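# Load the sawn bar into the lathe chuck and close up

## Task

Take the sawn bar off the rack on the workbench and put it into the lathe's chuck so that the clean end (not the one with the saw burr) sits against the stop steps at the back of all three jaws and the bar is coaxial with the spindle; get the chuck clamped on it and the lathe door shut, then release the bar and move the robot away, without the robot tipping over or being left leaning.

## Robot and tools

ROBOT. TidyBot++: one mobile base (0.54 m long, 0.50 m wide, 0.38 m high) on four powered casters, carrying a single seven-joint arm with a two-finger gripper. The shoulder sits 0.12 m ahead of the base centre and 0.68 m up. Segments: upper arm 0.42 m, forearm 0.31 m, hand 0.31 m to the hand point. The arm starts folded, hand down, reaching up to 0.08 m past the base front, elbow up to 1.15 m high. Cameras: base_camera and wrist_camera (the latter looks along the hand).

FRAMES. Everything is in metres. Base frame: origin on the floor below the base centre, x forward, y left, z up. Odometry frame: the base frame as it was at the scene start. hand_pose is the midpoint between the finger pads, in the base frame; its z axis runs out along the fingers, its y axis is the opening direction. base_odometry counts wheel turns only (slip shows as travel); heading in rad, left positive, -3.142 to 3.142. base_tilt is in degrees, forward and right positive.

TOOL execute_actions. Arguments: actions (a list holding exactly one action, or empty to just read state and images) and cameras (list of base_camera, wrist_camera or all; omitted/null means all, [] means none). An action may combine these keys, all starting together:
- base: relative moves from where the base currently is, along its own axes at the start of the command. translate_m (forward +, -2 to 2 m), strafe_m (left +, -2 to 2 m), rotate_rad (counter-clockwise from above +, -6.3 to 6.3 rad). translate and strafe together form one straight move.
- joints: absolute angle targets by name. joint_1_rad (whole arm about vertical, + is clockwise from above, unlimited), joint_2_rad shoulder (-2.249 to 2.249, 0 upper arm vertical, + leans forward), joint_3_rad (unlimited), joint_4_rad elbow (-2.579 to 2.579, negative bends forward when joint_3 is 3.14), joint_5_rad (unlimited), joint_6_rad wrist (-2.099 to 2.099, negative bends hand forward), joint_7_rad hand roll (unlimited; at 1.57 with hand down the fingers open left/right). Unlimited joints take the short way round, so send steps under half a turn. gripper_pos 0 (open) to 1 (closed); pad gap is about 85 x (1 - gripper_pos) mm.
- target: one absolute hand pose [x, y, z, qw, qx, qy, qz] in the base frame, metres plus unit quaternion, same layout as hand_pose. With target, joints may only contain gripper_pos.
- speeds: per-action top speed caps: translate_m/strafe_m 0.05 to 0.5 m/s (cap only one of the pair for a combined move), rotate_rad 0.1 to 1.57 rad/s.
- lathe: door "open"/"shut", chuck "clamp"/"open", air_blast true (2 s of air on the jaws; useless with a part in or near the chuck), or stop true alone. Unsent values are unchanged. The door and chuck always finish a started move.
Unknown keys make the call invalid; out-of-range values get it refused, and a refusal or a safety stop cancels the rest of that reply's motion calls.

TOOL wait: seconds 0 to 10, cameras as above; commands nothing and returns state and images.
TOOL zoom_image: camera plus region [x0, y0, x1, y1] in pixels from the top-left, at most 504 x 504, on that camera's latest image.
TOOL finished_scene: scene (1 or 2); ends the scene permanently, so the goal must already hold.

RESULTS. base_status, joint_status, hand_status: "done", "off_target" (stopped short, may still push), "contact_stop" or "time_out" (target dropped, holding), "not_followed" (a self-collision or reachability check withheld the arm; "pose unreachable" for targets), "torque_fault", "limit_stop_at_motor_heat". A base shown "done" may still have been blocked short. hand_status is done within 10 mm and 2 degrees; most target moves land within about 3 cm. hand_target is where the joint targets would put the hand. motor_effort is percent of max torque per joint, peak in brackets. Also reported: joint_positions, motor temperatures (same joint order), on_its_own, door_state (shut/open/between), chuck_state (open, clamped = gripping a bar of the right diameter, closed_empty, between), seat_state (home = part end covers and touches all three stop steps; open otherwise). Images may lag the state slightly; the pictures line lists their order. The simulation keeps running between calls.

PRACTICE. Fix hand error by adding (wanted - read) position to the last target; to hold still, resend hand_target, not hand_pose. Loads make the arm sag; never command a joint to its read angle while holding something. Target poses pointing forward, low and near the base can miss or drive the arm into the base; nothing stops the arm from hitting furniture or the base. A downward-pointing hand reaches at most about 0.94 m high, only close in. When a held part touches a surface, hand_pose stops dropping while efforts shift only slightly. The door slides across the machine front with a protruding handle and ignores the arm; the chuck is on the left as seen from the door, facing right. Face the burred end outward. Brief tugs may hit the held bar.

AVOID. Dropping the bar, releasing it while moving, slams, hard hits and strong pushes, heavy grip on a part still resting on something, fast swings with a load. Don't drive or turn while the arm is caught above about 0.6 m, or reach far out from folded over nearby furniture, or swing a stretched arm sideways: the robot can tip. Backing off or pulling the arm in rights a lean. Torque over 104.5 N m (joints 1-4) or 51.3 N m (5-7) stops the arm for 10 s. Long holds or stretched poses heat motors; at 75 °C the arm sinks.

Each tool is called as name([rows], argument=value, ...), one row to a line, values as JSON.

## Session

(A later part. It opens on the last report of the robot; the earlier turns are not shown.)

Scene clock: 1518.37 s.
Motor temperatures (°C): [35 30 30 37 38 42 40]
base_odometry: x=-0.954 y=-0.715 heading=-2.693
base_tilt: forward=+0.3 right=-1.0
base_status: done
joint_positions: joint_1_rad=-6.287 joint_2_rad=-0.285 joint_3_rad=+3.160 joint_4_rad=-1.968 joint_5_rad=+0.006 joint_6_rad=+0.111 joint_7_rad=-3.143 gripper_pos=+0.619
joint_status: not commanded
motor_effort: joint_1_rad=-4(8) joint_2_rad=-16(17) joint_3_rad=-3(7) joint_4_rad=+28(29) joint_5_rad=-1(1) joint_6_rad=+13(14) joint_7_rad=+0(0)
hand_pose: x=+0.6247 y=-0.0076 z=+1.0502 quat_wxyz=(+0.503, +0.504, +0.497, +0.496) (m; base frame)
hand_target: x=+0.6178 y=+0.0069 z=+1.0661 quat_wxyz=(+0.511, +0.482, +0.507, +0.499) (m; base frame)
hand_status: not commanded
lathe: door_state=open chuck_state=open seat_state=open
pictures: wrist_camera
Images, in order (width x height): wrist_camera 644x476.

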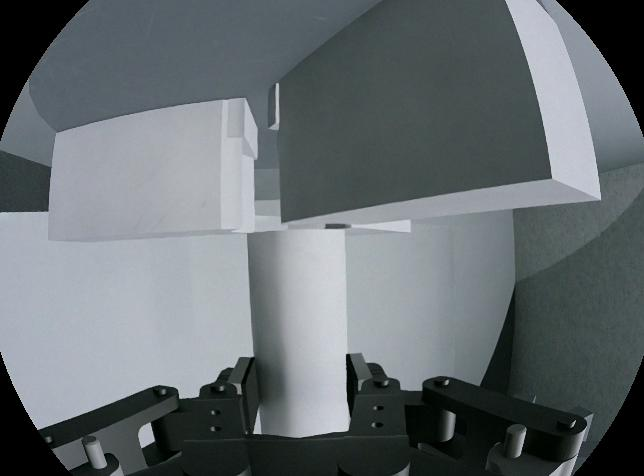

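execute_actions(actions=[], cameras=["base_camera"])

Scene clock: 1540.70 s.
Motor temperatures (°C): [35 30 30 37 38 42 40]
base_odometry: x=-0.954 y=-0.715 heading=-2.693
base_tilt: forward=+0.3 right=-1.0
base_status: done
joint_positions: joint_1_rad=-6.287 joint_2_rad=-0.285 joint_3_rad=+3.160 joint_4_rad=-1.968 joint_5_rad=+0.006 joint_6_rad=+0.111 joint_7_rad=-3.143 gripper_pos=+0.619
joint_status: not commanded
motor_effort: joint_1_rad=-4(8) joint_2_rad=-16(17) joint_3_rad=-3(7) joint_4_rad=+28(29) joint_5_rad=+0(1) joint_6_rad=+13(14) joint_7_rad=+0(0)
hand_pose: x=+0.6247 y=-0.0076 z=+1.0502 quat_wxyz=(+0.503, +0.504, +0.497, +0.496) (m; base frame)
hand_target: x=+0.6178 y=+0.0069 z=+1.0661 quat_wxyz=(+0.511, +0.482, +0.507, +0.499) (m; base frame)
hand_status: not commanded
lathe: door_state=open chuck_state=open seat_state=open
pictures: base_camera
Images, in order (width x height): base_camera 644x364.

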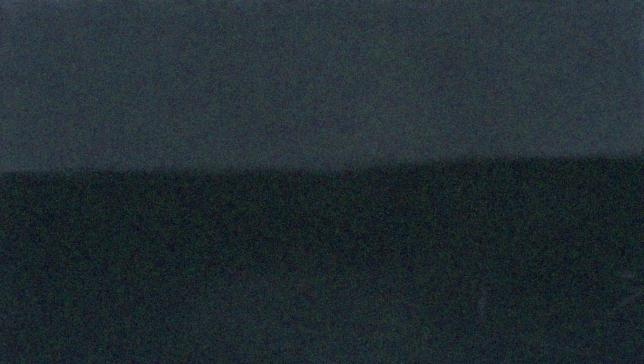

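execute_actions([
  {"base": {"translate_m": 0.011, "strafe_m": -0.007}, "speeds": {"translate_m": 0.08}},
], cameras=["wrist_camera"])

zoom_image(camera="wrist_camera", region=[200, 150, 420, 250])

Scene clock: 1574.43 s.
Motor temperatures (°C): [35 30 30 37 38 42 40]
base_odometry: x=-0.967 y=-0.714 heading=-2.692
base_tilt: forward=+0.3 right=-1.0
base_status: done
joint_positions: joint_1_rad=-6.289 joint_2_rad=-0.284 joint_3_rad=+3.157 joint_4_rad=-1.968 joint_5_rad=+0.006 joint_6_rad=+0.111 joint_7_rad=-3.143 gripper_pos=+0.619
joint_status: not commanded
motor_effort: joint_1_rad=-1(3) joint_2_rad=-16(20) joint_3_rad=+0(2) joint_4_rad=+28(29) joint_5_rad=-1(1) joint_6_rad=+13(13) joint_7_rad=+0(1)
hand_pose: x=+0.6251 y=-0.0045 z=+1.0497 quat_wxyz=(+0.502, +0.502, +0.499, +0.497) (m; base frame)
hand_target: x=+0.6178 y=+0.0069 z=+1.0661 quat_wxyz=(+0.511, +0.482, +0.507, +0.499) (m; base frame)
hand_status: not commanded
lathe: door_state=open chuck_state=open seat_state=open
pictures: wrist_camera
Images, in order (width x height): wrist_camera 644x476.

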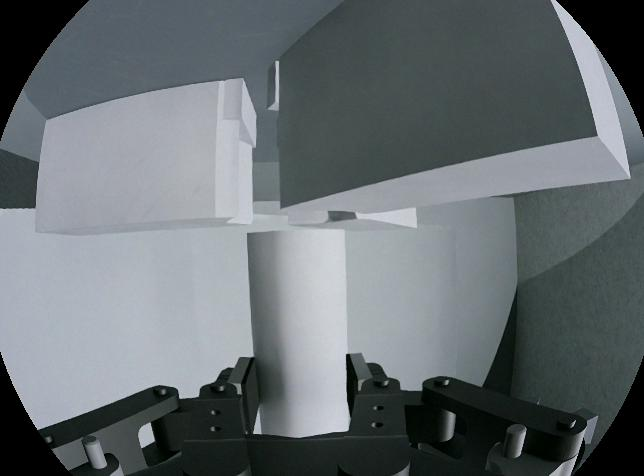

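Scaled by 2.291.

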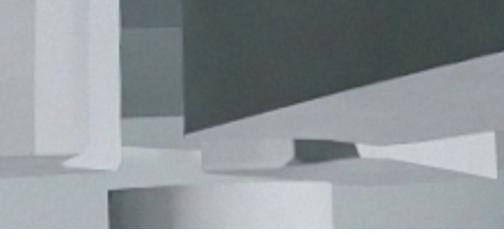

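execute_actions([
  {"base": {"strafe_m": 0.010}, "speeds": {"strafe_m": 0.06}},
], cameras=["wrist_camera"])

zoom_image(camera="wrist_camera", region=[200, 150, 420, 250])

Scene clock: 1580.73 s.
Motor temperatures (°C): [35 30 30 37 38 42 40]
base_odometry: x=-0.963 y=-0.723 heading=-2.692
base_tilt: forward=+0.3 right=-1.0
base_status: done
joint_positions: joint_1_rad=-6.285 joint_2_rad=-0.284 joint_3_rad=+3.162 joint_4_rad=-1.968 joint_5_rad=+0.006 joint_6_rad=+0.111 joint_7_rad=-3.143 gripper_pos=+0.619
joint_status: not commanded
motor_effort: joint_1_rad=-3(6) joint_2_rad=-16(18) joint_3_rad=-3(6) joint_4_rad=+28(30) joint_5_rad=+0(1) joint_6_rad=+13(14) joint_7_rad=+0(1)
hand_pose: x=+0.6250 y=-0.0098 z=+1.0497 quat_wxyz=(+0.504, +0.505, +0.496, +0.495) (m; base frame)
hand_target: x=+0.6178 y=+0.0069 z=+1.0661 quat_wxyz=(+0.511, +0.482, +0.507, +0.499) (m; base frame)
hand_status: not commanded
lathe: door_state=open chuck_state=open seat_state=open
pictures: wrist_camera
Images, in order (width x height): wrist_camera 644x476.

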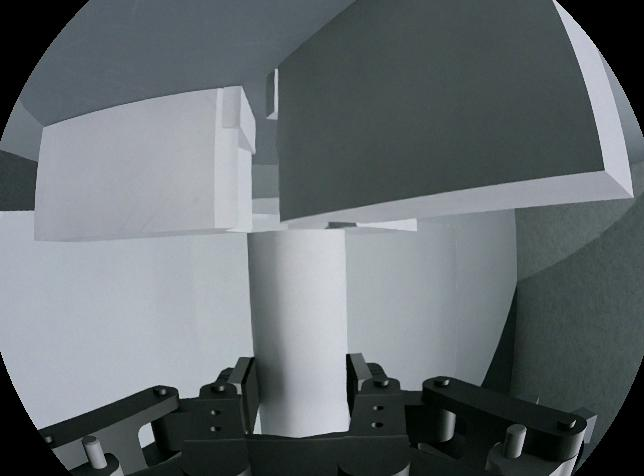

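Scaled by 2.291.

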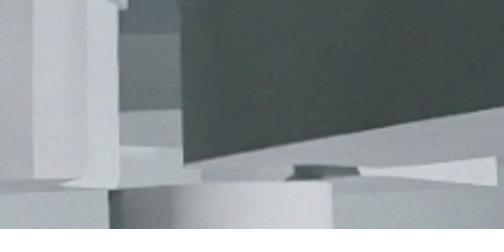

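zoom_image(camera="wrist_camera", region=[180, 330, 430, 476])

Scaled by 2.016.

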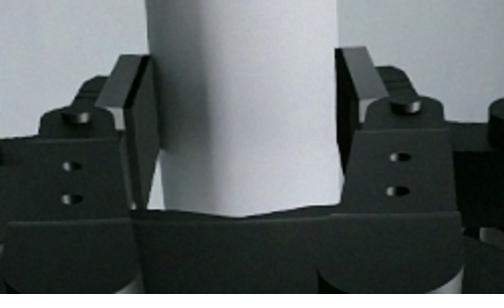

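zoom_image(camera="wrist_camera", region=[225, 335, 285, 425])

zoom_image(camera="wrist_camera", region=[325, 335, 385, 425])

Scaled by 5.600.

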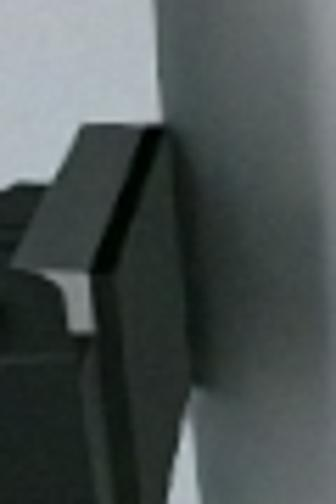

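Scaled by 5.600.

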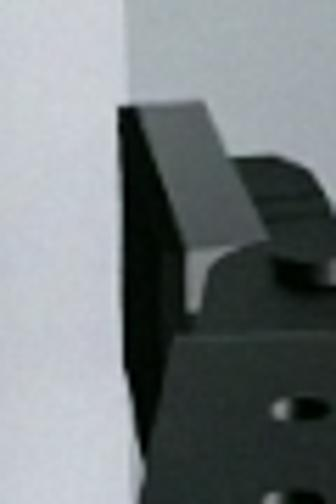

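execute_actions([
  {"base": {"translate_m": -0.031, "strafe_m": -0.024}, "speeds": {"translate_m": 0.12}},
], cameras=["wrist_camera"])

zoom_image(camera="wrist_camera", region=[180, 100, 420, 250])

Scene clock: 1708.63 s.
Motor temperatures (°C): [35 30 29 37 38 42 40]
base_odometry: x=-0.946 y=-0.688 heading=-2.692
base_tilt: forward=+0.3 right=-1.0
base_status: done
joint_positions: joint_1_rad=-6.290 joint_2_rad=-0.288 joint_3_rad=+3.157 joint_4_rad=-1.968 joint_5_rad=+0.006 joint_6_rad=+0.111 joint_7_rad=-3.143 gripper_pos=+0.619
joint_status: not commanded
motor_effort: joint_1_rad=-1(4) joint_2_rad=-16(20) joint_3_rad=+0(3) joint_4_rad=+28(29) joint_5_rad=+0(1) joint_6_rad=+13(14) joint_7_rad=+0(0)
hand_pose: x=+0.6234 y=-0.0042 z=+1.0520 quat_wxyz=(+0.503, +0.501, +0.498, +0.498) (m; base frame)
hand_target: x=+0.6178 y=+0.0069 z=+1.0661 quat_wxyz=(+0.511, +0.482, +0.507, +0.499) (m; base frame)
hand_status: not commanded
lathe: door_state=open chuck_state=open seat_state=open
pictures: wrist_camera
Images, in order (width x height): wrist_camera 644x476.

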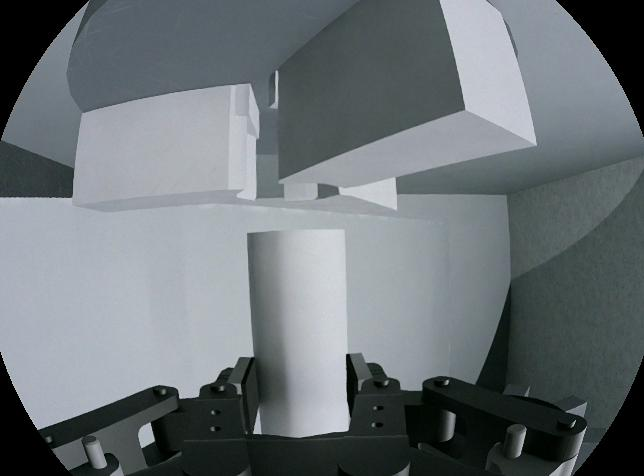

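Scaled by 2.100.

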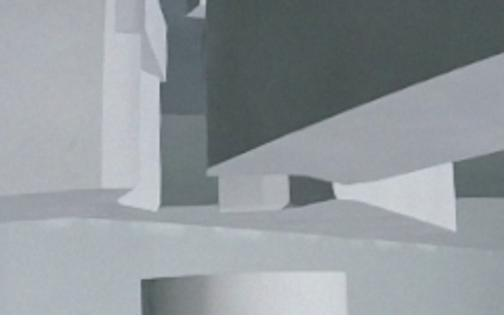

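execute_actions(actions=[], cameras=["base_camera", "wrist_camera"])

zoom_image(camera="wrist_camera", region=[140, 0, 500, 360])

Scene clock: 1737.70 s.
Motor temperatures (°C): [35 30 29 37 38 42 40]
base_odometry: x=-0.946 y=-0.688 heading=-2.692
base_tilt: forward=+0.3 right=-1.0
base_status: done
joint_positions: joint_1_rad=-6.290 joint_2_rad=-0.288 joint_3_rad=+3.157 joint_4_rad=-1.968 joint_5_rad=+0.006 joint_6_rad=+0.111 joint_7_rad=-3.143 gripper_pos=+0.619
joint_status: not commanded
motor_effort: joint_1_rad=-1(4) joint_2_rad=-16(20) joint_3_rad=+0(3) joint_4_rad=+28(29) joint_5_rad=-1(1) joint_6_rad=+13(14) joint_7_rad=+0(0)
hand_pose: x=+0.6234 y=-0.0042 z=+1.0520 quat_wxyz=(+0.503, +0.501, +0.498, +0.498) (m; base frame)
hand_target: x=+0.6178 y=+0.0069 z=+1.0661 quat_wxyz=(+0.511, +0.482, +0.507, +0.499) (m; base frame)
hand_status: not commanded
lathe: door_state=open chuck_state=open seat_state=open
pictures: base_camera, wrist_camera
Images, in order (width x height): base_camera 644x364, wrist_camera 644x476.

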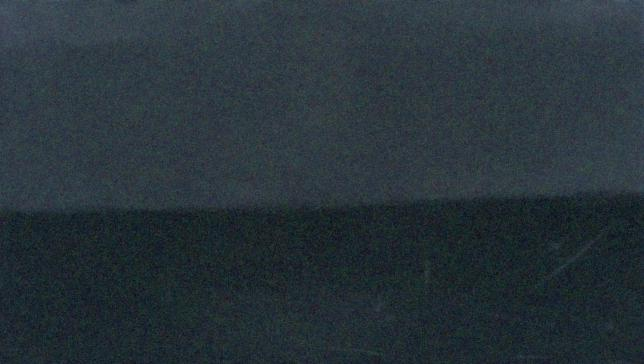

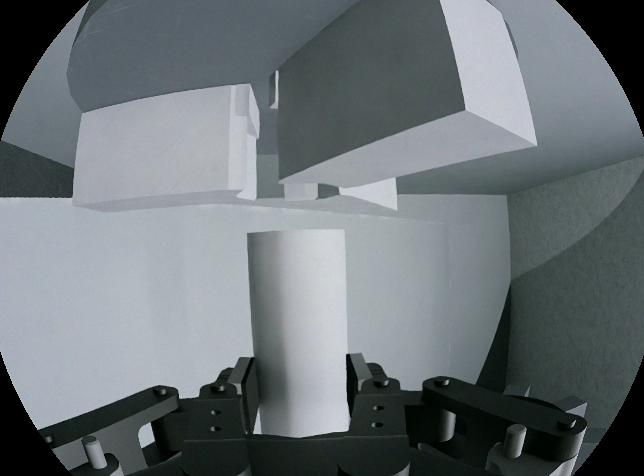

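Scaled by 1.400.

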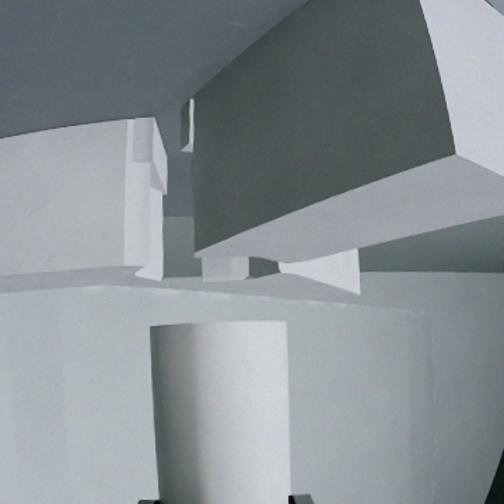

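execute_actions([
  {"joints": {"joint_4_rad": -1.957, "joint_6_rad": 0.103, "gripper_pos": 1.0}, "base": {"strafe_m": 0.010}, "speeds": {"strafe_m": 0.06}},
], cameras=["wrist_camera"])

zoom_image(camera="wrist_camera", region=[200, 140, 400, 290])

Scene clock: 1761.80 s.
Motor temperatures (°C): [35 30 29 37 38 42 40]
base_odometry: x=-0.941 y=-0.697 heading=-2.692
base_tilt: forward=+0.3 right=-1.0
base_status: done
joint_positions: joint_1_rad=-6.291 joint_2_rad=-0.288 joint_3_rad=+3.154 joint_4_rad=-1.971 joint_5_rad=+0.006 joint_6_rad=+0.111 joint_7_rad=-3.143 gripper_pos=+0.619
joint_status: gripper_pos off_target (ended at +0.619, target +1.000); the others done
motor_effort: joint_1_rad=+0(3) joint_2_rad=-16(17) joint_3_rad=+1(3) joint_4_rad=+28(29) joint_5_rad=-1(2) joint_6_rad=+13(14) joint_7_rad=+0(1)
hand_pose: x=+0.6233 y=-0.0021 z=+1.0501 quat_wxyz=(+0.501, +0.501, +0.500, +0.498) (m; base frame)
hand_target: x=+0.6176 y=+0.0070 z=+1.0639 quat_wxyz=(+0.511, +0.482, +0.507, +0.499) (m; base frame)
hand_status: not commanded
lathe: door_state=open chuck_state=open seat_state=open
pictures: wrist_camera
Images, in order (width x height): wrist_camera 644x476.

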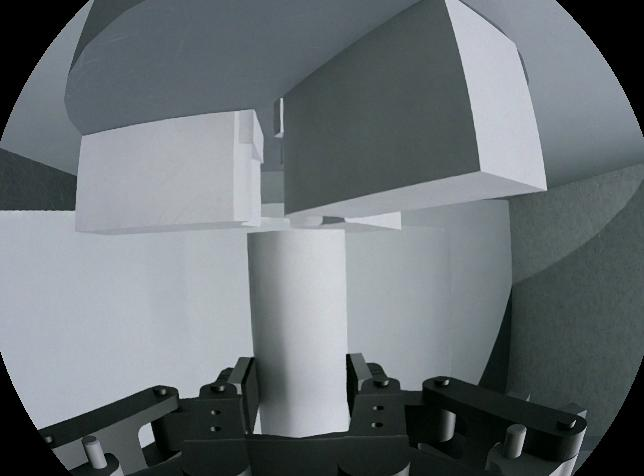

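Scaled by 2.520.

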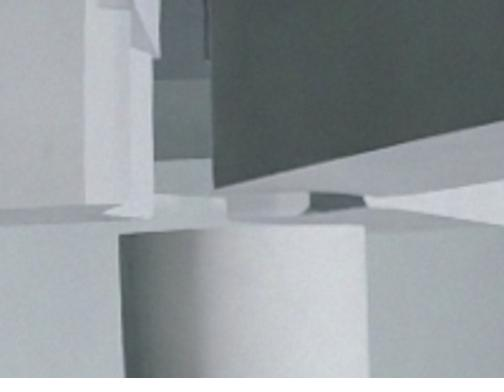

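execute_actions([
  {"base": {"strafe_m": 0.012}, "speeds": {"strafe_m": 0.06}},
], cameras=["wrist_camera"])

zoom_image(camera="wrist_camera", region=[200, 140, 400, 290])

Scene clock: 1815.00 s.
Motor temperatures (°C): [35 30 29 37 38 42 40]
base_odometry: x=-0.936 y=-0.707 heading=-2.692
base_tilt: forward=+0.3 right=-1.0
base_status: done
joint_positions: joint_1_rad=-6.286 joint_2_rad=-0.288 joint_3_rad=+3.160 joint_4_rad=-1.971 joint_5_rad=+0.006 joint_6_rad=+0.111 joint_7_rad=-3.143 gripper_pos=+0.619
joint_status: not commanded
motor_effort: joint_1_rad=-3(6) joint_2_rad=-15(17) joint_3_rad=-2(6) joint_4_rad=+26(29) joint_5_rad=-1(1) joint_6_rad=+12(13) joint_7_rad=+0(1)
hand_pose: x=+0.6233 y=-0.0081 z=+1.0501 quat_wxyz=(+0.504, +0.504, +0.496, +0.496) (m; base frame)
hand_target: x=+0.6176 y=+0.0070 z=+1.0639 quat_wxyz=(+0.511, +0.482, +0.507, +0.499) (m; base frame)
hand_status: not commanded
lathe: door_state=open chuck_state=open seat_state=open
pictures: wrist_camera
Images, in order (width x height): wrist_camera 644x476.

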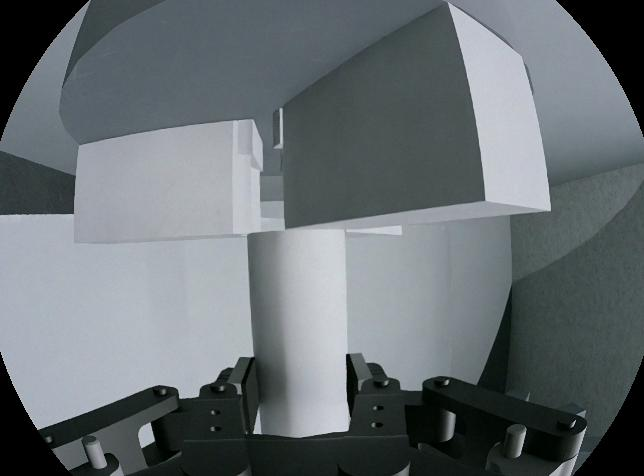

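Scaled by 2.520.

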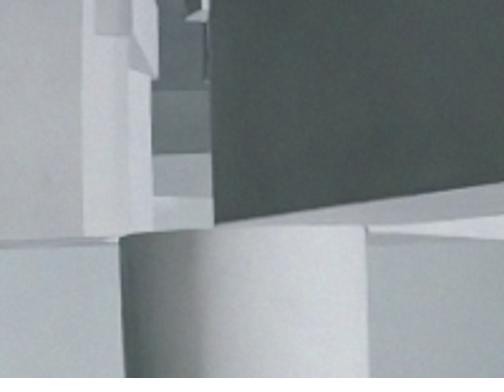

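zoom_image(camera="wrist_camera", region=[180, 330, 420, 476])

Scaled by 2.100.

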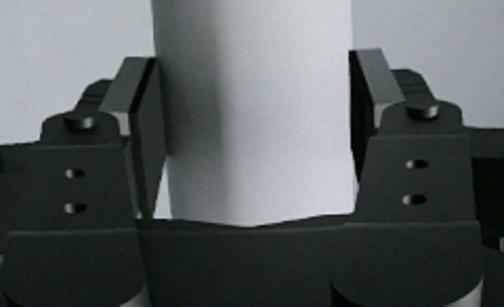

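execute_actions([
  {"base": {"translate_m": 0.004}, "speeds": {"translate_m": 0.05}},
], cameras=[])

execute_actions([
  {"base": {"translate_m": 0.004}, "speeds": {"translate_m": 0.05}},
], cameras=[])

execute_actions([
  {"base": {"translate_m": 0.004}, "speeds": {"translate_m": 0.05}},
], cameras=["wrist_camera"])

Scene clock: 1924.40 s.
Motor temperatures (°C): [34 30 29 37 38 41 40]
base_odometry: x=-0.940 y=-0.709 heading=-2.693
base_tilt: forward=+0.3 right=-1.0
base_status: done
joint_positions: joint_1_rad=-6.287 joint_2_rad=-0.287 joint_3_rad=+3.160 joint_4_rad=-1.972 joint_5_rad=+0.006 joint_6_rad=+0.111 joint_7_rad=-3.143 gripper_pos=+0.619
joint_status: not commanded
motor_effort: joint_1_rad=-1(3) joint_2_rad=-16(21) joint_3_rad=-1(3) joint_4_rad=+28(29) joint_5_rad=+0(1) joint_6_rad=+13(13) joint_7_rad=+0(1)
hand_pose: x=+0.6236 y=-0.0074 z=+1.0488 quat_wxyz=(+0.503, +0.504, +0.497, +0.496) (m; base frame)
hand_target: x=+0.6176 y=+0.0070 z=+1.0639 quat_wxyz=(+0.511, +0.482, +0.507, +0.499) (m; base frame)
hand_status: not commanded
lathe: door_state=open chuck_state=open seat_state=open
pictures: none
No camera images: "cameras" was empty.

Scene clock: 1924.93 s.
Motor temperatures (°C): [34 30 29 37 38 41 40]
base_odometry: x=-0.943 y=-0.711 heading=-2.693
base_tilt: forward=+0.3 right=-1.0
base_status: done
joint_positions: joint_1_rad=-6.287 joint_2_rad=-0.288 joint_3_rad=+3.160 joint_4_rad=-1.972 joint_5_rad=+0.006 joint_6_rad=+0.111 joint_7_rad=-3.143 gripper_pos=+0.619
joint_status: not commanded
motor_effort: joint_1_rad=-1(2) joint_2_rad=-14(18) joint_3_rad=+0(2) joint_4_rad=+26(29) joint_5_rad=+0(1) joint_6_rad=+12(13) joint_7_rad=+0(0)
hand_pose: x=+0.6232 y=-0.0073 z=+1.0493 quat_wxyz=(+0.503, +0.504, +0.497, +0.496) (m; base frame)
hand_target: x=+0.6176 y=+0.0070 z=+1.0639 quat_wxyz=(+0.511, +0.482, +0.507, +0.499) (m; base frame)
hand_status: not commanded
lathe: door_state=open chuck_state=open seat_state=open
pictures: none
No camera images: "cameras" was empty.

Scene clock: 1925.63 s.
Motor temperatures (°C): [34 30 29 37 38 41 40]
base_odometry: x=-0.947 y=-0.712 heading=-2.693
base_tilt: forward=+0.3 right=-1.0
base_status: done
joint_positions: joint_1_rad=-6.287 joint_2_rad=-0.295 joint_3_rad=+3.159 joint_4_rad=-1.956 joint_5_rad=+0.006 joint_6_rad=+0.111 joint_7_rad=-3.143 gripper_pos=+0.999
joint_status: not commanded
on_its_own: gripper_pos moved +0.379 to your old target +1.000
motor_effort: joint_1_rad=-1(4) joint_2_rad=-11(15) joint_3_rad=+0(3) joint_4_rad=+23(29) joint_5_rad=+0(1) joint_6_rad=+9(13) joint_7_rad=+0(0)
hand_pose: x=+0.6213 y=-0.0068 z=+1.0624 quat_wxyz=(+0.508, +0.498, +0.492, +0.502) (m; base frame)
hand_target: x=+0.6176 y=+0.0070 z=+1.0639 quat_wxyz=(+0.511, +0.482, +0.507, +0.499) (m; base frame)
hand_status: not commanded
lathe: door_state=open chuck_state=open seat_state=open
pictures: wrist_camera
Images, in order (width x height): wrist_camera 644x476.

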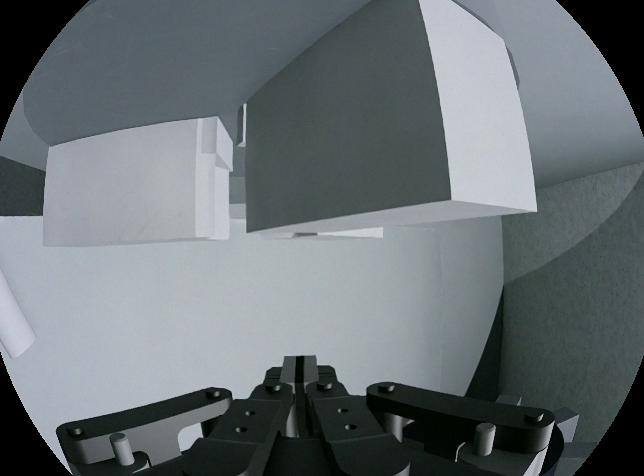

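execute_actions(actions=[], cameras=["base_camera", "wrist_camera"])

Scene clock: 1933.30 s.
Motor temperatures (°C): [34 30 29 37 38 41 40]
base_odometry: x=-0.947 y=-0.712 heading=-2.693
base_tilt: forward=+0.3 right=-1.1
base_status: done
joint_positions: joint_1_rad=-6.287 joint_2_rad=-0.295 joint_3_rad=+3.159 joint_4_rad=-1.956 joint_5_rad=+0.006 joint_6_rad=+0.111 joint_7_rad=-3.143 gripper_pos=+0.999
joint_status: not commanded
motor_effort: joint_1_rad=-1(4) joint_2_rad=-11(15) joint_3_rad=+0(3) joint_4_rad=+23(29) joint_5_rad=-1(1) joint_6_rad=+9(13) joint_7_rad=+0(0)
hand_pose: x=+0.6213 y=-0.0068 z=+1.0624 quat_wxyz=(+0.508, +0.498, +0.492, +0.502) (m; base frame)
hand_target: x=+0.6176 y=+0.0070 z=+1.0639 quat_wxyz=(+0.511, +0.482, +0.507, +0.499) (m; base frame)
hand_status: not commanded
lathe: door_state=open chuck_state=open seat_state=open
pictures: base_camera, wrist_camera
Images, in order (width x height): base_camera 644x364, wrist_camera 644x476.

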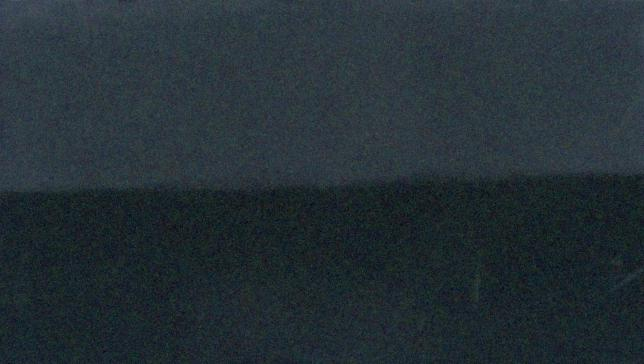

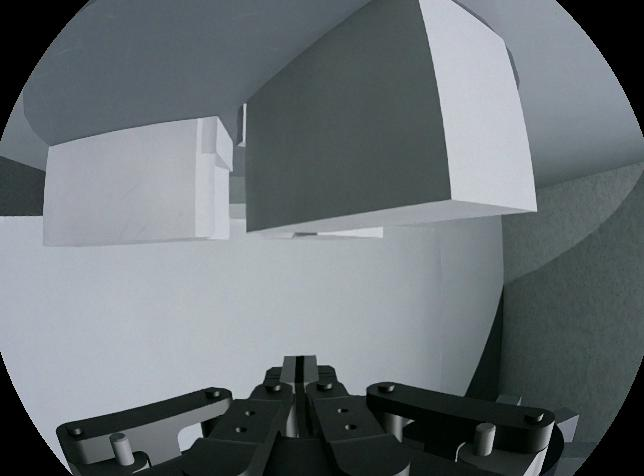

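execute_actions([
  {"base": {"strafe_m": -0.05}, "joints": {"joint_6_rad": -0.45, "gripper_pos": 1.0}},
], cameras=["wrist_camera"])

Scene clock: 1942.80 s.
Motor temperatures (°C): [34 30 29 37 38 41 40]
base_odometry: x=-0.969 y=-0.667 heading=-2.692
base_tilt: forward=+0.3 right=-1.0
base_status: done
joint_positions: joint_1_rad=-6.288 joint_2_rad=-0.298 joint_3_rad=+3.158 joint_4_rad=-1.954 joint_5_rad=+0.006 joint_6_rad=-0.393 joint_7_rad=-3.143 gripper_pos=+0.999
joint_status: all done
motor_effort: joint_1_rad=-1(2) joint_2_rad=-11(12) joint_3_rad=+0(3) joint_4_rad=+23(25) joint_5_rad=-1(1) joint_6_rad=+8(10) joint_7_rad=+0(1)
hand_pose: x=+0.5851 y=-0.0059 z=+0.9140 quat_wxyz=(+0.370, +0.607, +0.601, +0.365) (m; base frame)
hand_target: x=+0.5747 y=-0.0007 z=+0.8996 quat_wxyz=(+0.361, +0.604, +0.623, +0.341) (m; base frame)
hand_status: not commanded
lathe: door_state=open chuck_state=open seat_state=open
pictures: wrist_camera
Images, in order (width x height): wrist_camera 644x476.

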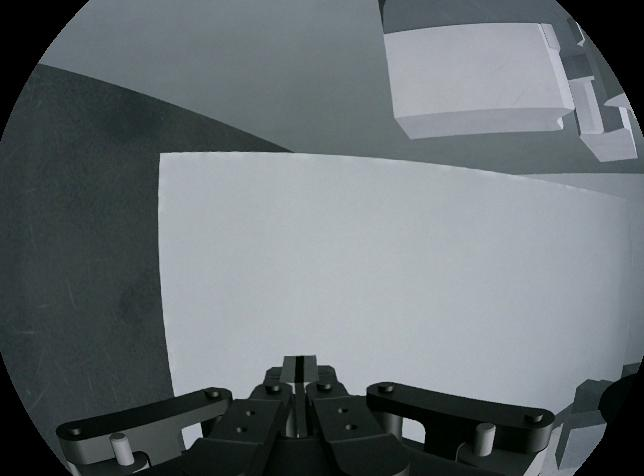

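execute_actions([
  {"base": {"translate_m": -0.05, "strafe_m": -0.05}, "joints": {"joint_6_rad": -1.0, "gripper_pos": 1.0}},
], cameras=["wrist_camera"])

Scene clock: 1955.13 s.
Motor temperatures (°C): [34 30 29 37 38 41 40]
base_odometry: x=-0.945 y=-0.600 heading=-2.692
base_tilt: forward=+0.3 right=-1.0
base_status: done
joint_positions: joint_1_rad=-6.288 joint_2_rad=-0.304 joint_3_rad=+3.158 joint_4_rad=-1.953 joint_5_rad=+0.006 joint_6_rad=-0.938 joint_7_rad=-3.143 gripper_pos=+0.999
joint_status: all done
motor_effort: joint_1_rad=-1(2) joint_2_rad=-8(15) joint_3_rad=+0(2) joint_4_rad=+20(23) joint_5_rad=-1(2) joint_6_rad=+5(8) joint_7_rad=+1(1)
hand_pose: x=+0.4704 y=-0.0048 z=+0.7939 quat_wxyz=(+0.195, +0.684, +0.676, +0.192) (m; base frame)
hand_target: x=+0.4526 y=-0.0074 z=+0.7828 quat_wxyz=(+0.184, +0.680, +0.692, +0.158) (m; base frame)
hand_status: not commanded
lathe: door_state=open chuck_state=open seat_state=open
pictures: wrist_camera
Images, in order (width x height): wrist_camera 644x476.

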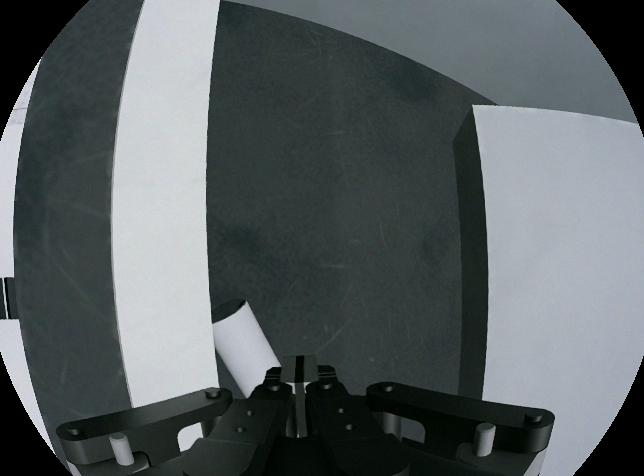

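execute_actions([
  {"joints": {"joint_7_rad": -0.01, "gripper_pos": 0.0}},
], cameras=["wrist_camera"])

Scene clock: 2001.23 s.
Motor temperatures (°C): [34 30 29 37 38 41 40]
base_odometry: x=-0.945 y=-0.601 heading=-2.692
base_tilt: forward=+0.3 right=-1.0
base_status: not commanded
joint_positions: joint_1_rad=-6.290 joint_2_rad=-0.308 joint_3_rad=+3.158 joint_4_rad=-1.891 joint_5_rad=+0.006 joint_6_rad=-0.952 joint_7_rad=-0.060 gripper_pos=+0.000
joint_status: all done
motor_effort: joint_1_rad=+2(2) joint_2_rad=-6(9) joint_3_rad=+2(2) joint_4_rad=+6(21) joint_5_rad=+4(4) joint_6_rad=-9(10) joint_7_rad=+0(2)
hand_pose: x=+0.4833 y=-0.0043 z=+0.8232 quat_wxyz=(+0.216, -0.651, +0.697, -0.206) (m; base frame)
hand_target: x=+0.4526 y=-0.0074 z=+0.7828 quat_wxyz=(+0.158, -0.691, +0.681, -0.184) (m; base frame)
hand_status: not commanded
lathe: door_state=open chuck_state=open seat_state=open
pictures: wrist_camera
Images, in order (width x height): wrist_camera 644x476.

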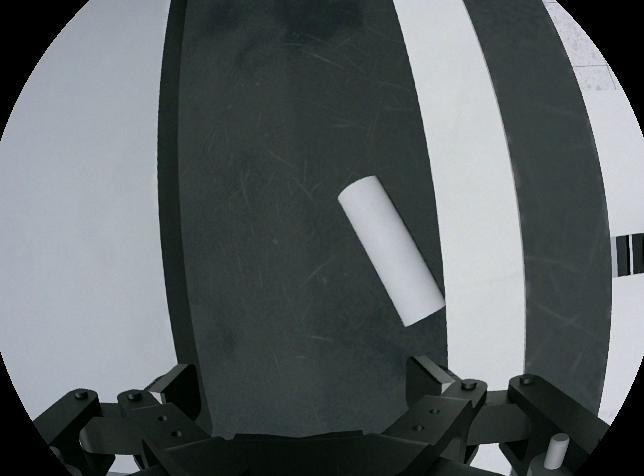

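zoom_image(camera="wrist_camera", region=[320, 160, 460, 340])

Scaled by 2.800.

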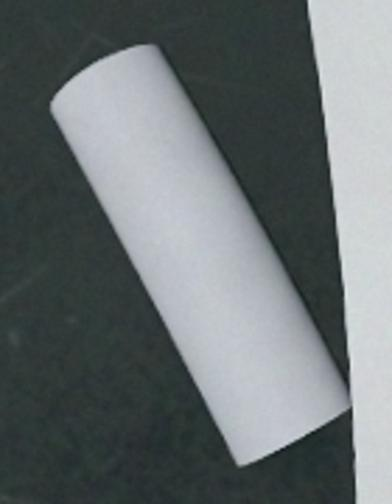

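execute_actions([
  {"base": {"strafe_m": -0.05}, "joints": {"joint_1_rad": -6.29, "joint_2_rad": 0.40, "joint_3_rad": 3.147, "joint_4_rad": -0.98, "joint_5_rad": 0.045, "joint_6_rad": -1.74, "joint_7_rad": 0.5, "gripper_pos": 0.0}},
], cameras=["wrist_camera"])

Scene clock: 2034.97 s.
Motor temperatures (°C): [34 30 29 37 38 41 40]
base_odometry: x=-0.967 y=-0.555 heading=-2.693
base_tilt: forward=+0.3 right=-1.0
base_status: done
joint_positions: joint_1_rad=-6.290 joint_2_rad=+0.372 joint_3_rad=+3.157 joint_4_rad=-0.993 joint_5_rad=+0.007 joint_6_rad=-1.677 joint_7_rad=+0.454 gripper_pos=+0.000
joint_status: all done
motor_effort: joint_1_rad=-1(2) joint_2_rad=-31(33) joint_3_rad=+0(4) joint_4_rad=+18(21) joint_5_rad=+0(3) joint_6_rad=+1(8) joint_7_rad=+0(2)
hand_pose: x=+0.6109 y=-0.0036 z=+0.8284 quat_wxyz=(+0.021, -0.845, +0.533, -0.046) (m; base frame)
hand_target: x=+0.5983 y=-0.0113 z=+0.8180 quat_wxyz=(-0.014, -0.858, +0.513, -0.021) (m; base frame)
hand_status: not commanded
lathe: door_state=open chuck_state=open seat_state=open
pictures: wrist_camera
Images, in order (width x height): wrist_camera 644x476.

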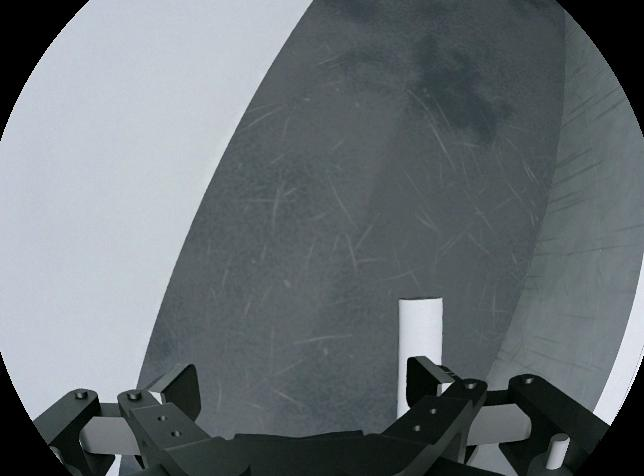

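zoom_image(camera="wrist_camera", region=[380, 270, 460, 350])

Scaled by 6.300.

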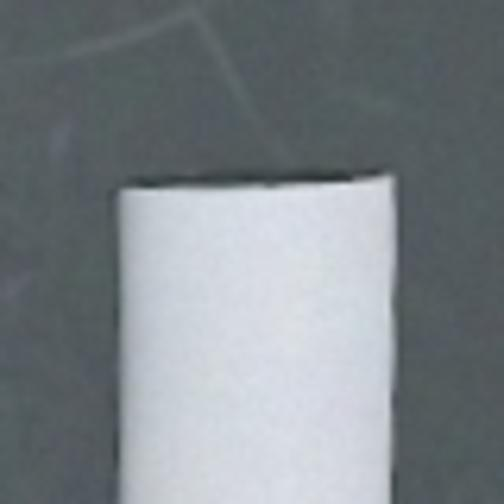

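execute_actions([
  {"base": {"translate_m": -0.07, "strafe_m": -0.01}, "joints": {"joint_6_rad": -1.84, "joint_7_rad": -2.63, "gripper_pos": 0.0}},
], cameras=["wrist_camera"])

Scene clock: 2111.77 s.
Motor temperatures (°C): [34 30 29 37 38 41 40]
base_odometry: x=-0.908 y=-0.516 heading=-2.693
base_tilt: forward=+0.3 right=-1.0
base_status: done
joint_positions: joint_1_rad=-6.290 joint_2_rad=+0.378 joint_3_rad=+3.157 joint_4_rad=-0.990 joint_5_rad=+0.007 joint_6_rad=-1.779 joint_7_rad=-2.586 gripper_pos=+0.000
joint_status: all done
motor_effort: joint_1_rad=-1(2) joint_2_rad=-31(35) joint_3_rad=+0(1) joint_4_rad=+17(18) joint_5_rad=+0(1) joint_6_rad=+0(2) joint_7_rad=+0(2)
hand_pose: x=+0.5807 y=-0.0033 z=+0.8248 quat_wxyz=(+0.001, +0.490, +0.872, -0.007) (m; base frame)
hand_target: x=+0.5672 y=-0.0110 z=+0.8189 quat_wxyz=(-0.022, +0.508, +0.860, -0.040) (m; base frame)
hand_status: not commanded
lathe: door_state=open chuck_state=open seat_state=open
pictures: wrist_camera
Images, in order (width x height): wrist_camera 644x476.

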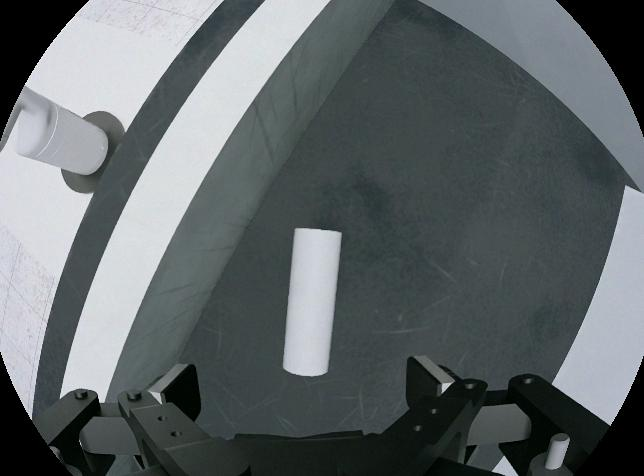

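execute_actions([
  {"base": {"translate_m": 0.0055, "strafe_m": 0.0115}, "joints": {"joint_2_rad": 0.392, "joint_4_rad": -1.32, "joint_6_rad": -1.495, "joint_7_rad": -2.712, "gripper_pos": 0.0}},
], cameras=["wrist_camera"])

zoom_image(camera="wrist_camera", region=[250, 170, 370, 290])

Scene clock: 2210.23 s.
Motor temperatures (°C): [34 30 29 36 38 41 40]
base_odometry: x=-0.908 y=-0.528 heading=-2.693
base_tilt: forward=+0.3 right=-1.0
base_status: done
joint_positions: joint_1_rad=-6.292 joint_2_rad=+0.343 joint_3_rad=+3.157 joint_4_rad=-1.265 joint_5_rad=+0.009 joint_6_rad=-1.572 joint_7_rad=-2.663 gripper_pos=+0.000
joint_status: joint_2_rad off_target (ended at +0.343, target +0.392); joint_4_rad off_target (ended at -1.265, target -1.320); the others done
motor_effort: joint_1_rad=-2(4) joint_2_rad=-19(34) joint_3_rad=-1(2) joint_4_rad=+9(18) joint_5_rad=-3(3) joint_6_rad=+2(3) joint_7_rad=+0(2)
hand_pose: x=+0.5630 y=-0.0034 z=+0.7553 quat_wxyz=(-0.013, +0.521, +0.853, -0.016) (m; base frame)
hand_target: x=+0.5708 y=-0.0117 z=+0.7161 quat_wxyz=(-0.015, +0.537, +0.843, -0.037) (m; base frame)
hand_status: not commanded
lathe: door_state=open chuck_state=open seat_state=open
pictures: wrist_camera
Images, in order (width x height): wrist_camera 644x476.

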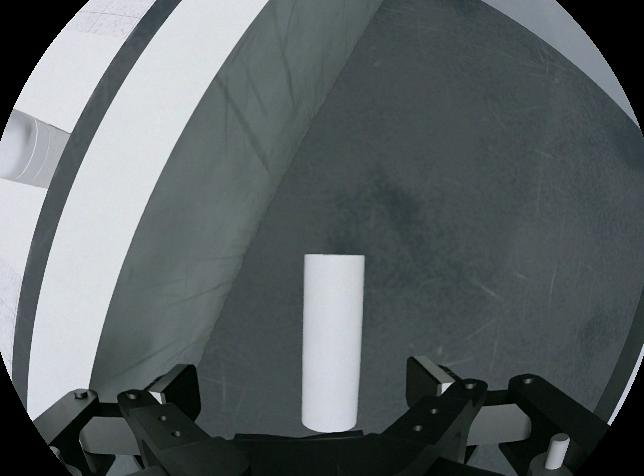

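Scaled by 4.200.

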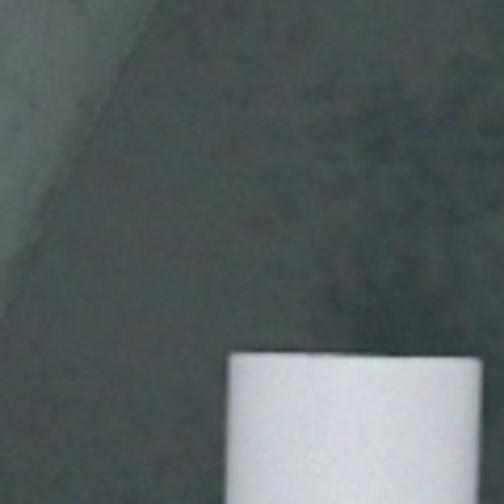

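execute_actions(actions=[], cameras=["wrist_camera"])

zoom_image(camera="wrist_camera", region=[0, 230, 246, 476])

Scene clock: 2238.63 s.
Motor temperatures (°C): [34 30 29 36 38 41 40]
base_odometry: x=-0.908 y=-0.528 heading=-2.693
base_tilt: forward=+0.3 right=-1.0
base_status: done
joint_positions: joint_1_rad=-6.292 joint_2_rad=+0.343 joint_3_rad=+3.157 joint_4_rad=-1.265 joint_5_rad=+0.009 joint_6_rad=-1.571 joint_7_rad=-2.665 gripper_pos=+0.000
joint_status: joint_2_rad off_target (ended at +0.343, target +0.392); joint_4_rad off_target (ended at -1.265, target -1.320); the others done
motor_effort: joint_1_rad=-2(4) joint_2_rad=-19(34) joint_3_rad=-1(2) joint_4_rad=+10(18) joint_5_rad=-3(3) joint_6_rad=+2(3) joint_7_rad=-1(2)
hand_pose: x=+0.5630 y=-0.0034 z=+0.7553 quat_wxyz=(-0.012, +0.522, +0.853, -0.016) (m; base frame)
hand_target: x=+0.5708 y=-0.0117 z=+0.7161 quat_wxyz=(-0.015, +0.537, +0.843, -0.037) (m; base frame)
hand_status: not commanded
lathe: door_state=open chuck_state=open seat_state=open
pictures: wrist_camera
Images, in order (width x height): wrist_camera 644x476.

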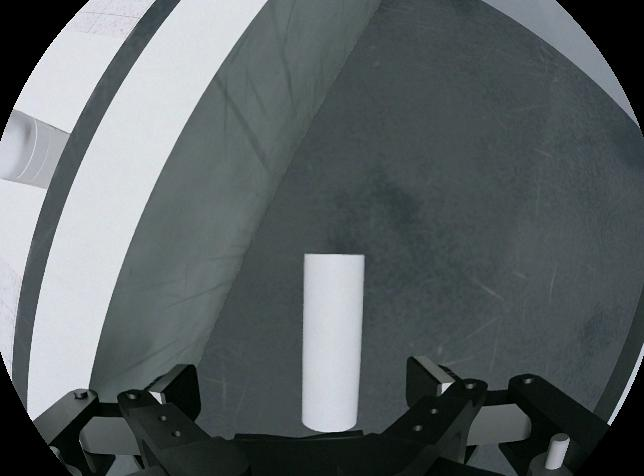

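Scaled by 2.049.

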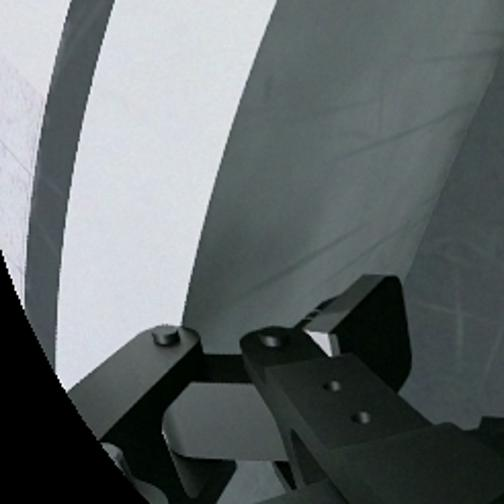

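execute_actions([
  {"joints": {"joint_2_rad": 0.400, "joint_4_rad": -1.12, "joint_6_rad": -1.70, "joint_7_rad": -2.712, "gripper_pos": 0.28}},
], cameras=["wrist_camera"])

Scene clock: 2268.90 s.
Motor temperatures (°C): [34 30 29 36 38 41 40]
base_odometry: x=-0.908 y=-0.528 heading=-2.693
base_tilt: forward=+0.3 right=-1.0
base_status: not commanded
joint_positions: joint_1_rad=-6.292 joint_2_rad=+0.389 joint_3_rad=+3.157 joint_4_rad=-1.128 joint_5_rad=+0.013 joint_6_rad=-1.643 joint_7_rad=-2.667 gripper_pos=+0.280
joint_status: all done
motor_effort: joint_1_rad=-1(2) joint_2_rad=-32(36) joint_3_rad=+0(1) joint_4_rad=+17(19) joint_5_rad=+0(3) joint_6_rad=-1(7) joint_7_rad=+0(1)
hand_pose: x=+0.5868 y=-0.0044 z=+0.7768 quat_wxyz=(-0.003, +0.524, +0.852, -0.013) (m; base frame)
hand_target: x=+0.5725 y=-0.0115 z=+0.7753 quat_wxyz=(-0.020, +0.541, +0.840, -0.041) (m; base frame)
hand_status: not commanded
lathe: door_state=open chuck_state=open seat_state=open
pictures: wrist_camera
Images, in order (width x height): wrist_camera 644x476.

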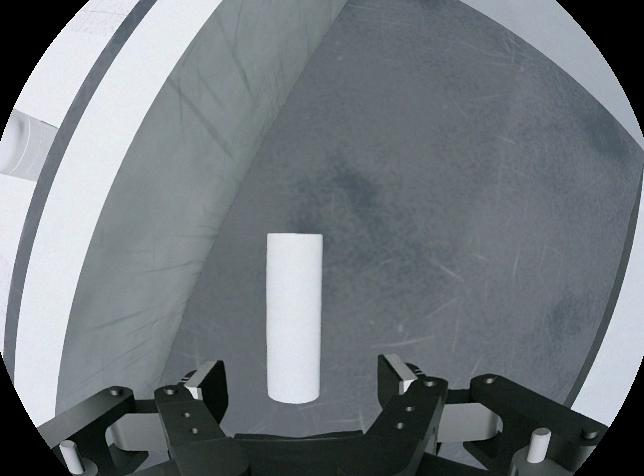

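execute_actions([
  {"joints": {"joint_2_rad": 0.391, "joint_4_rad": -1.384, "joint_6_rad": -1.427, "joint_7_rad": -2.712, "gripper_pos": 0.28}},
], cameras=["wrist_camera"])

Scene clock: 2282.07 s.
Motor temperatures (°C): [34 30 29 36 38 41 40]
base_odometry: x=-0.908 y=-0.528 heading=-2.693
base_tilt: forward=+0.3 right=-1.0
base_status: not commanded
joint_positions: joint_1_rad=-6.292 joint_2_rad=+0.389 joint_3_rad=+3.157 joint_4_rad=-1.367 joint_5_rad=+0.013 joint_6_rad=-1.487 joint_7_rad=-2.667 gripper_pos=+0.280
joint_status: all done
motor_effort: joint_1_rad=-1(1) joint_2_rad=-31(33) joint_3_rad=+0(0) joint_4_rad=+16(18) joint_5_rad=-1(1) joint_6_rad=-1(1) joint_7_rad=+0(1)
hand_pose: x=+0.5561 y=-0.0046 z=+0.7035 quat_wxyz=(-0.039, +0.522, +0.851, -0.034) (m; base frame)
hand_target: x=+0.5685 y=-0.0117 z=+0.6966 quat_wxyz=(-0.013, +0.536, +0.844, -0.036) (m; base frame)
hand_status: not commanded
lathe: door_state=open chuck_state=open seat_state=open
pictures: wrist_camera
Images, in order (width x height): wrist_camera 644x476.

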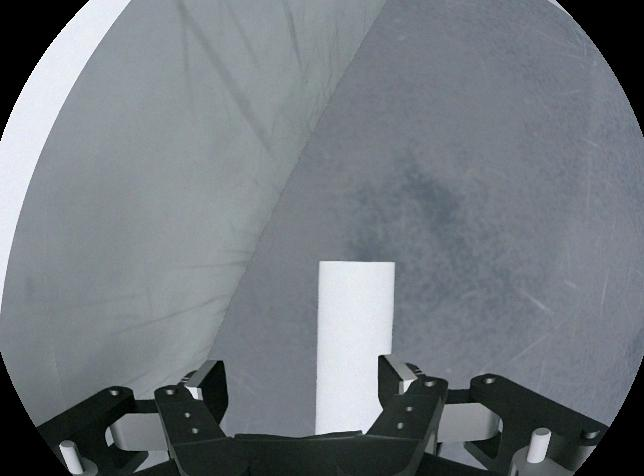

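execute_actions([
  {"joints": {"joint_2_rad": 0.391, "joint_4_rad": -1.384, "joint_6_rad": -1.315, "joint_7_rad": -2.712, "gripper_pos": 0.28}},
], cameras=["wrist_camera"])

Scene clock: 2297.80 s.
Motor temperatures (°C): [34 31 29 36 38 41 40]
base_odometry: x=-0.908 y=-0.528 heading=-2.693
base_tilt: forward=+0.3 right=-1.0
base_status: not commanded
joint_positions: joint_1_rad=-6.292 joint_2_rad=+0.389 joint_3_rad=+3.157 joint_4_rad=-1.371 joint_5_rad=+0.013 joint_6_rad=-1.357 joint_7_rad=-2.667 gripper_pos=+0.280
joint_status: all done
motor_effort: joint_1_rad=-1(1) joint_2_rad=-32(34) joint_3_rad=+0(0) joint_4_rad=+17(18) joint_5_rad=-1(1) joint_6_rad=+0(2) joint_7_rad=+0(1)
hand_pose: x=+0.5953 y=-0.0048 z=+0.7009 quat_wxyz=(+0.016, +0.522, +0.853, -0.001) (m; base frame)
hand_target: x=+0.6034 y=-0.0113 z=+0.6965 quat_wxyz=(+0.034, +0.535, +0.844, -0.005) (m; base frame)
hand_status: not commanded
lathe: door_state=open chuck_state=open seat_state=open
pictures: wrist_camera
Images, in order (width x height): wrist_camera 644x476.

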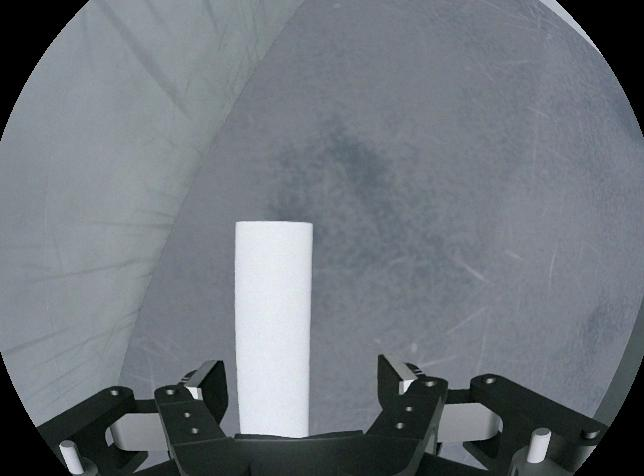

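execute_actions([
  {"joints": {"joint_2_rad": 0.402, "joint_4_rad": -1.498, "joint_6_rad": -1.217, "joint_7_rad": -2.712, "gripper_pos": 0.28}},
], cameras=["wrist_camera"])

Scene clock: 2309.10 s.
Motor temperatures (°C): [34 31 29 36 38 41 40]
base_odometry: x=-0.908 y=-0.528 heading=-2.693
base_tilt: forward=+0.3 right=-1.0
base_status: not commanded
joint_positions: joint_1_rad=-6.292 joint_2_rad=+0.389 joint_3_rad=+3.157 joint_4_rad=-1.486 joint_5_rad=+0.013 joint_6_rad=-1.279 joint_7_rad=-2.667 gripper_pos=+0.280
joint_status: all done
motor_effort: joint_1_rad=-1(1) joint_2_rad=-31(33) joint_3_rad=+0(0) joint_4_rad=+16(18) joint_5_rad=-1(1) joint_6_rad=+0(1) joint_7_rad=+0(1)
hand_pose: x=+0.5748 y=-0.0048 z=+0.6658 quat_wxyz=(+0.000, +0.522, +0.853, -0.011) (m; base frame)
hand_target: x=+0.5889 y=-0.0110 z=+0.6565 quat_wxyz=(+0.022, +0.533, +0.846, -0.012) (m; base frame)
hand_status: not commanded
lathe: door_state=open chuck_state=open seat_state=open
pictures: wrist_camera
Images, in order (width x height): wrist_camera 644x476.

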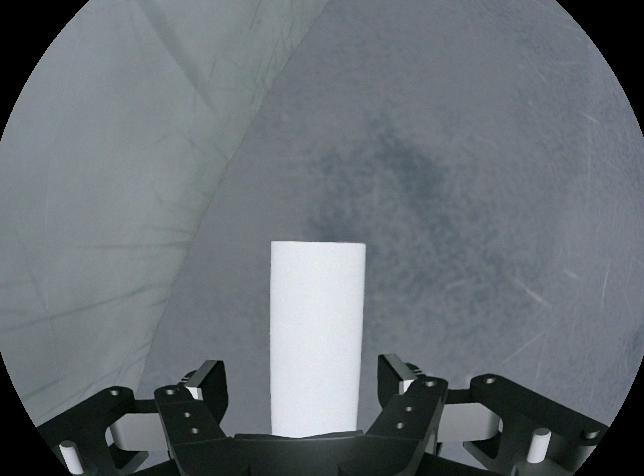

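execute_actions([
  {"joints": {"joint_2_rad": 0.43, "joint_4_rad": -1.535, "joint_6_rad": -1.145, "joint_7_rad": -2.712, "gripper_pos": 0.28}},
], cameras=["wrist_camera"])

Scene clock: 2317.27 s.
Motor temperatures (°C): [34 31 29 36 38 41 40]
base_odometry: x=-0.908 y=-0.528 heading=-2.693
base_tilt: forward=+0.3 right=-1.0
base_status: not commanded
joint_positions: joint_1_rad=-6.292 joint_2_rad=+0.406 joint_3_rad=+3.157 joint_4_rad=-1.522 joint_5_rad=+0.013 joint_6_rad=-1.201 joint_7_rad=-2.667 gripper_pos=+0.280
joint_status: all done
motor_effort: joint_1_rad=-1(1) joint_2_rad=-31(33) joint_3_rad=+0(0) joint_4_rad=+16(17) joint_5_rad=+0(1) joint_6_rad=+0(1) joint_7_rad=+0(1)
hand_pose: x=+0.5838 y=-0.0048 z=+0.6472 quat_wxyz=(+0.010, +0.521, +0.853, -0.004) (m; base frame)
hand_target: x=+0.5947 y=-0.0106 z=+0.6326 quat_wxyz=(+0.025, +0.532, +0.847, -0.010) (m; base frame)
hand_status: not commanded
lathe: door_state=open chuck_state=open seat_state=open
pictures: wrist_camera
Images, in order (width x height): wrist_camera 644x476.

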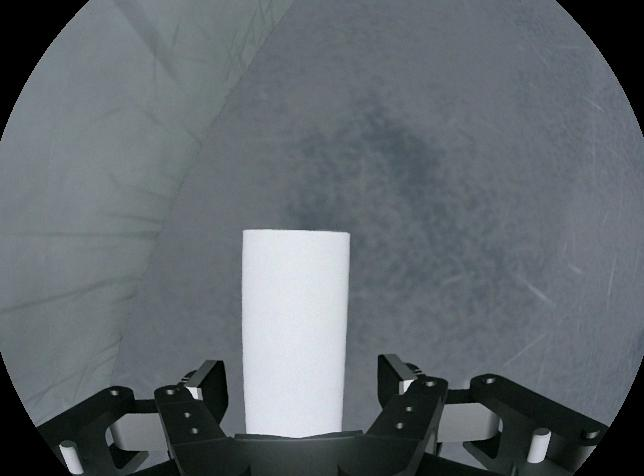

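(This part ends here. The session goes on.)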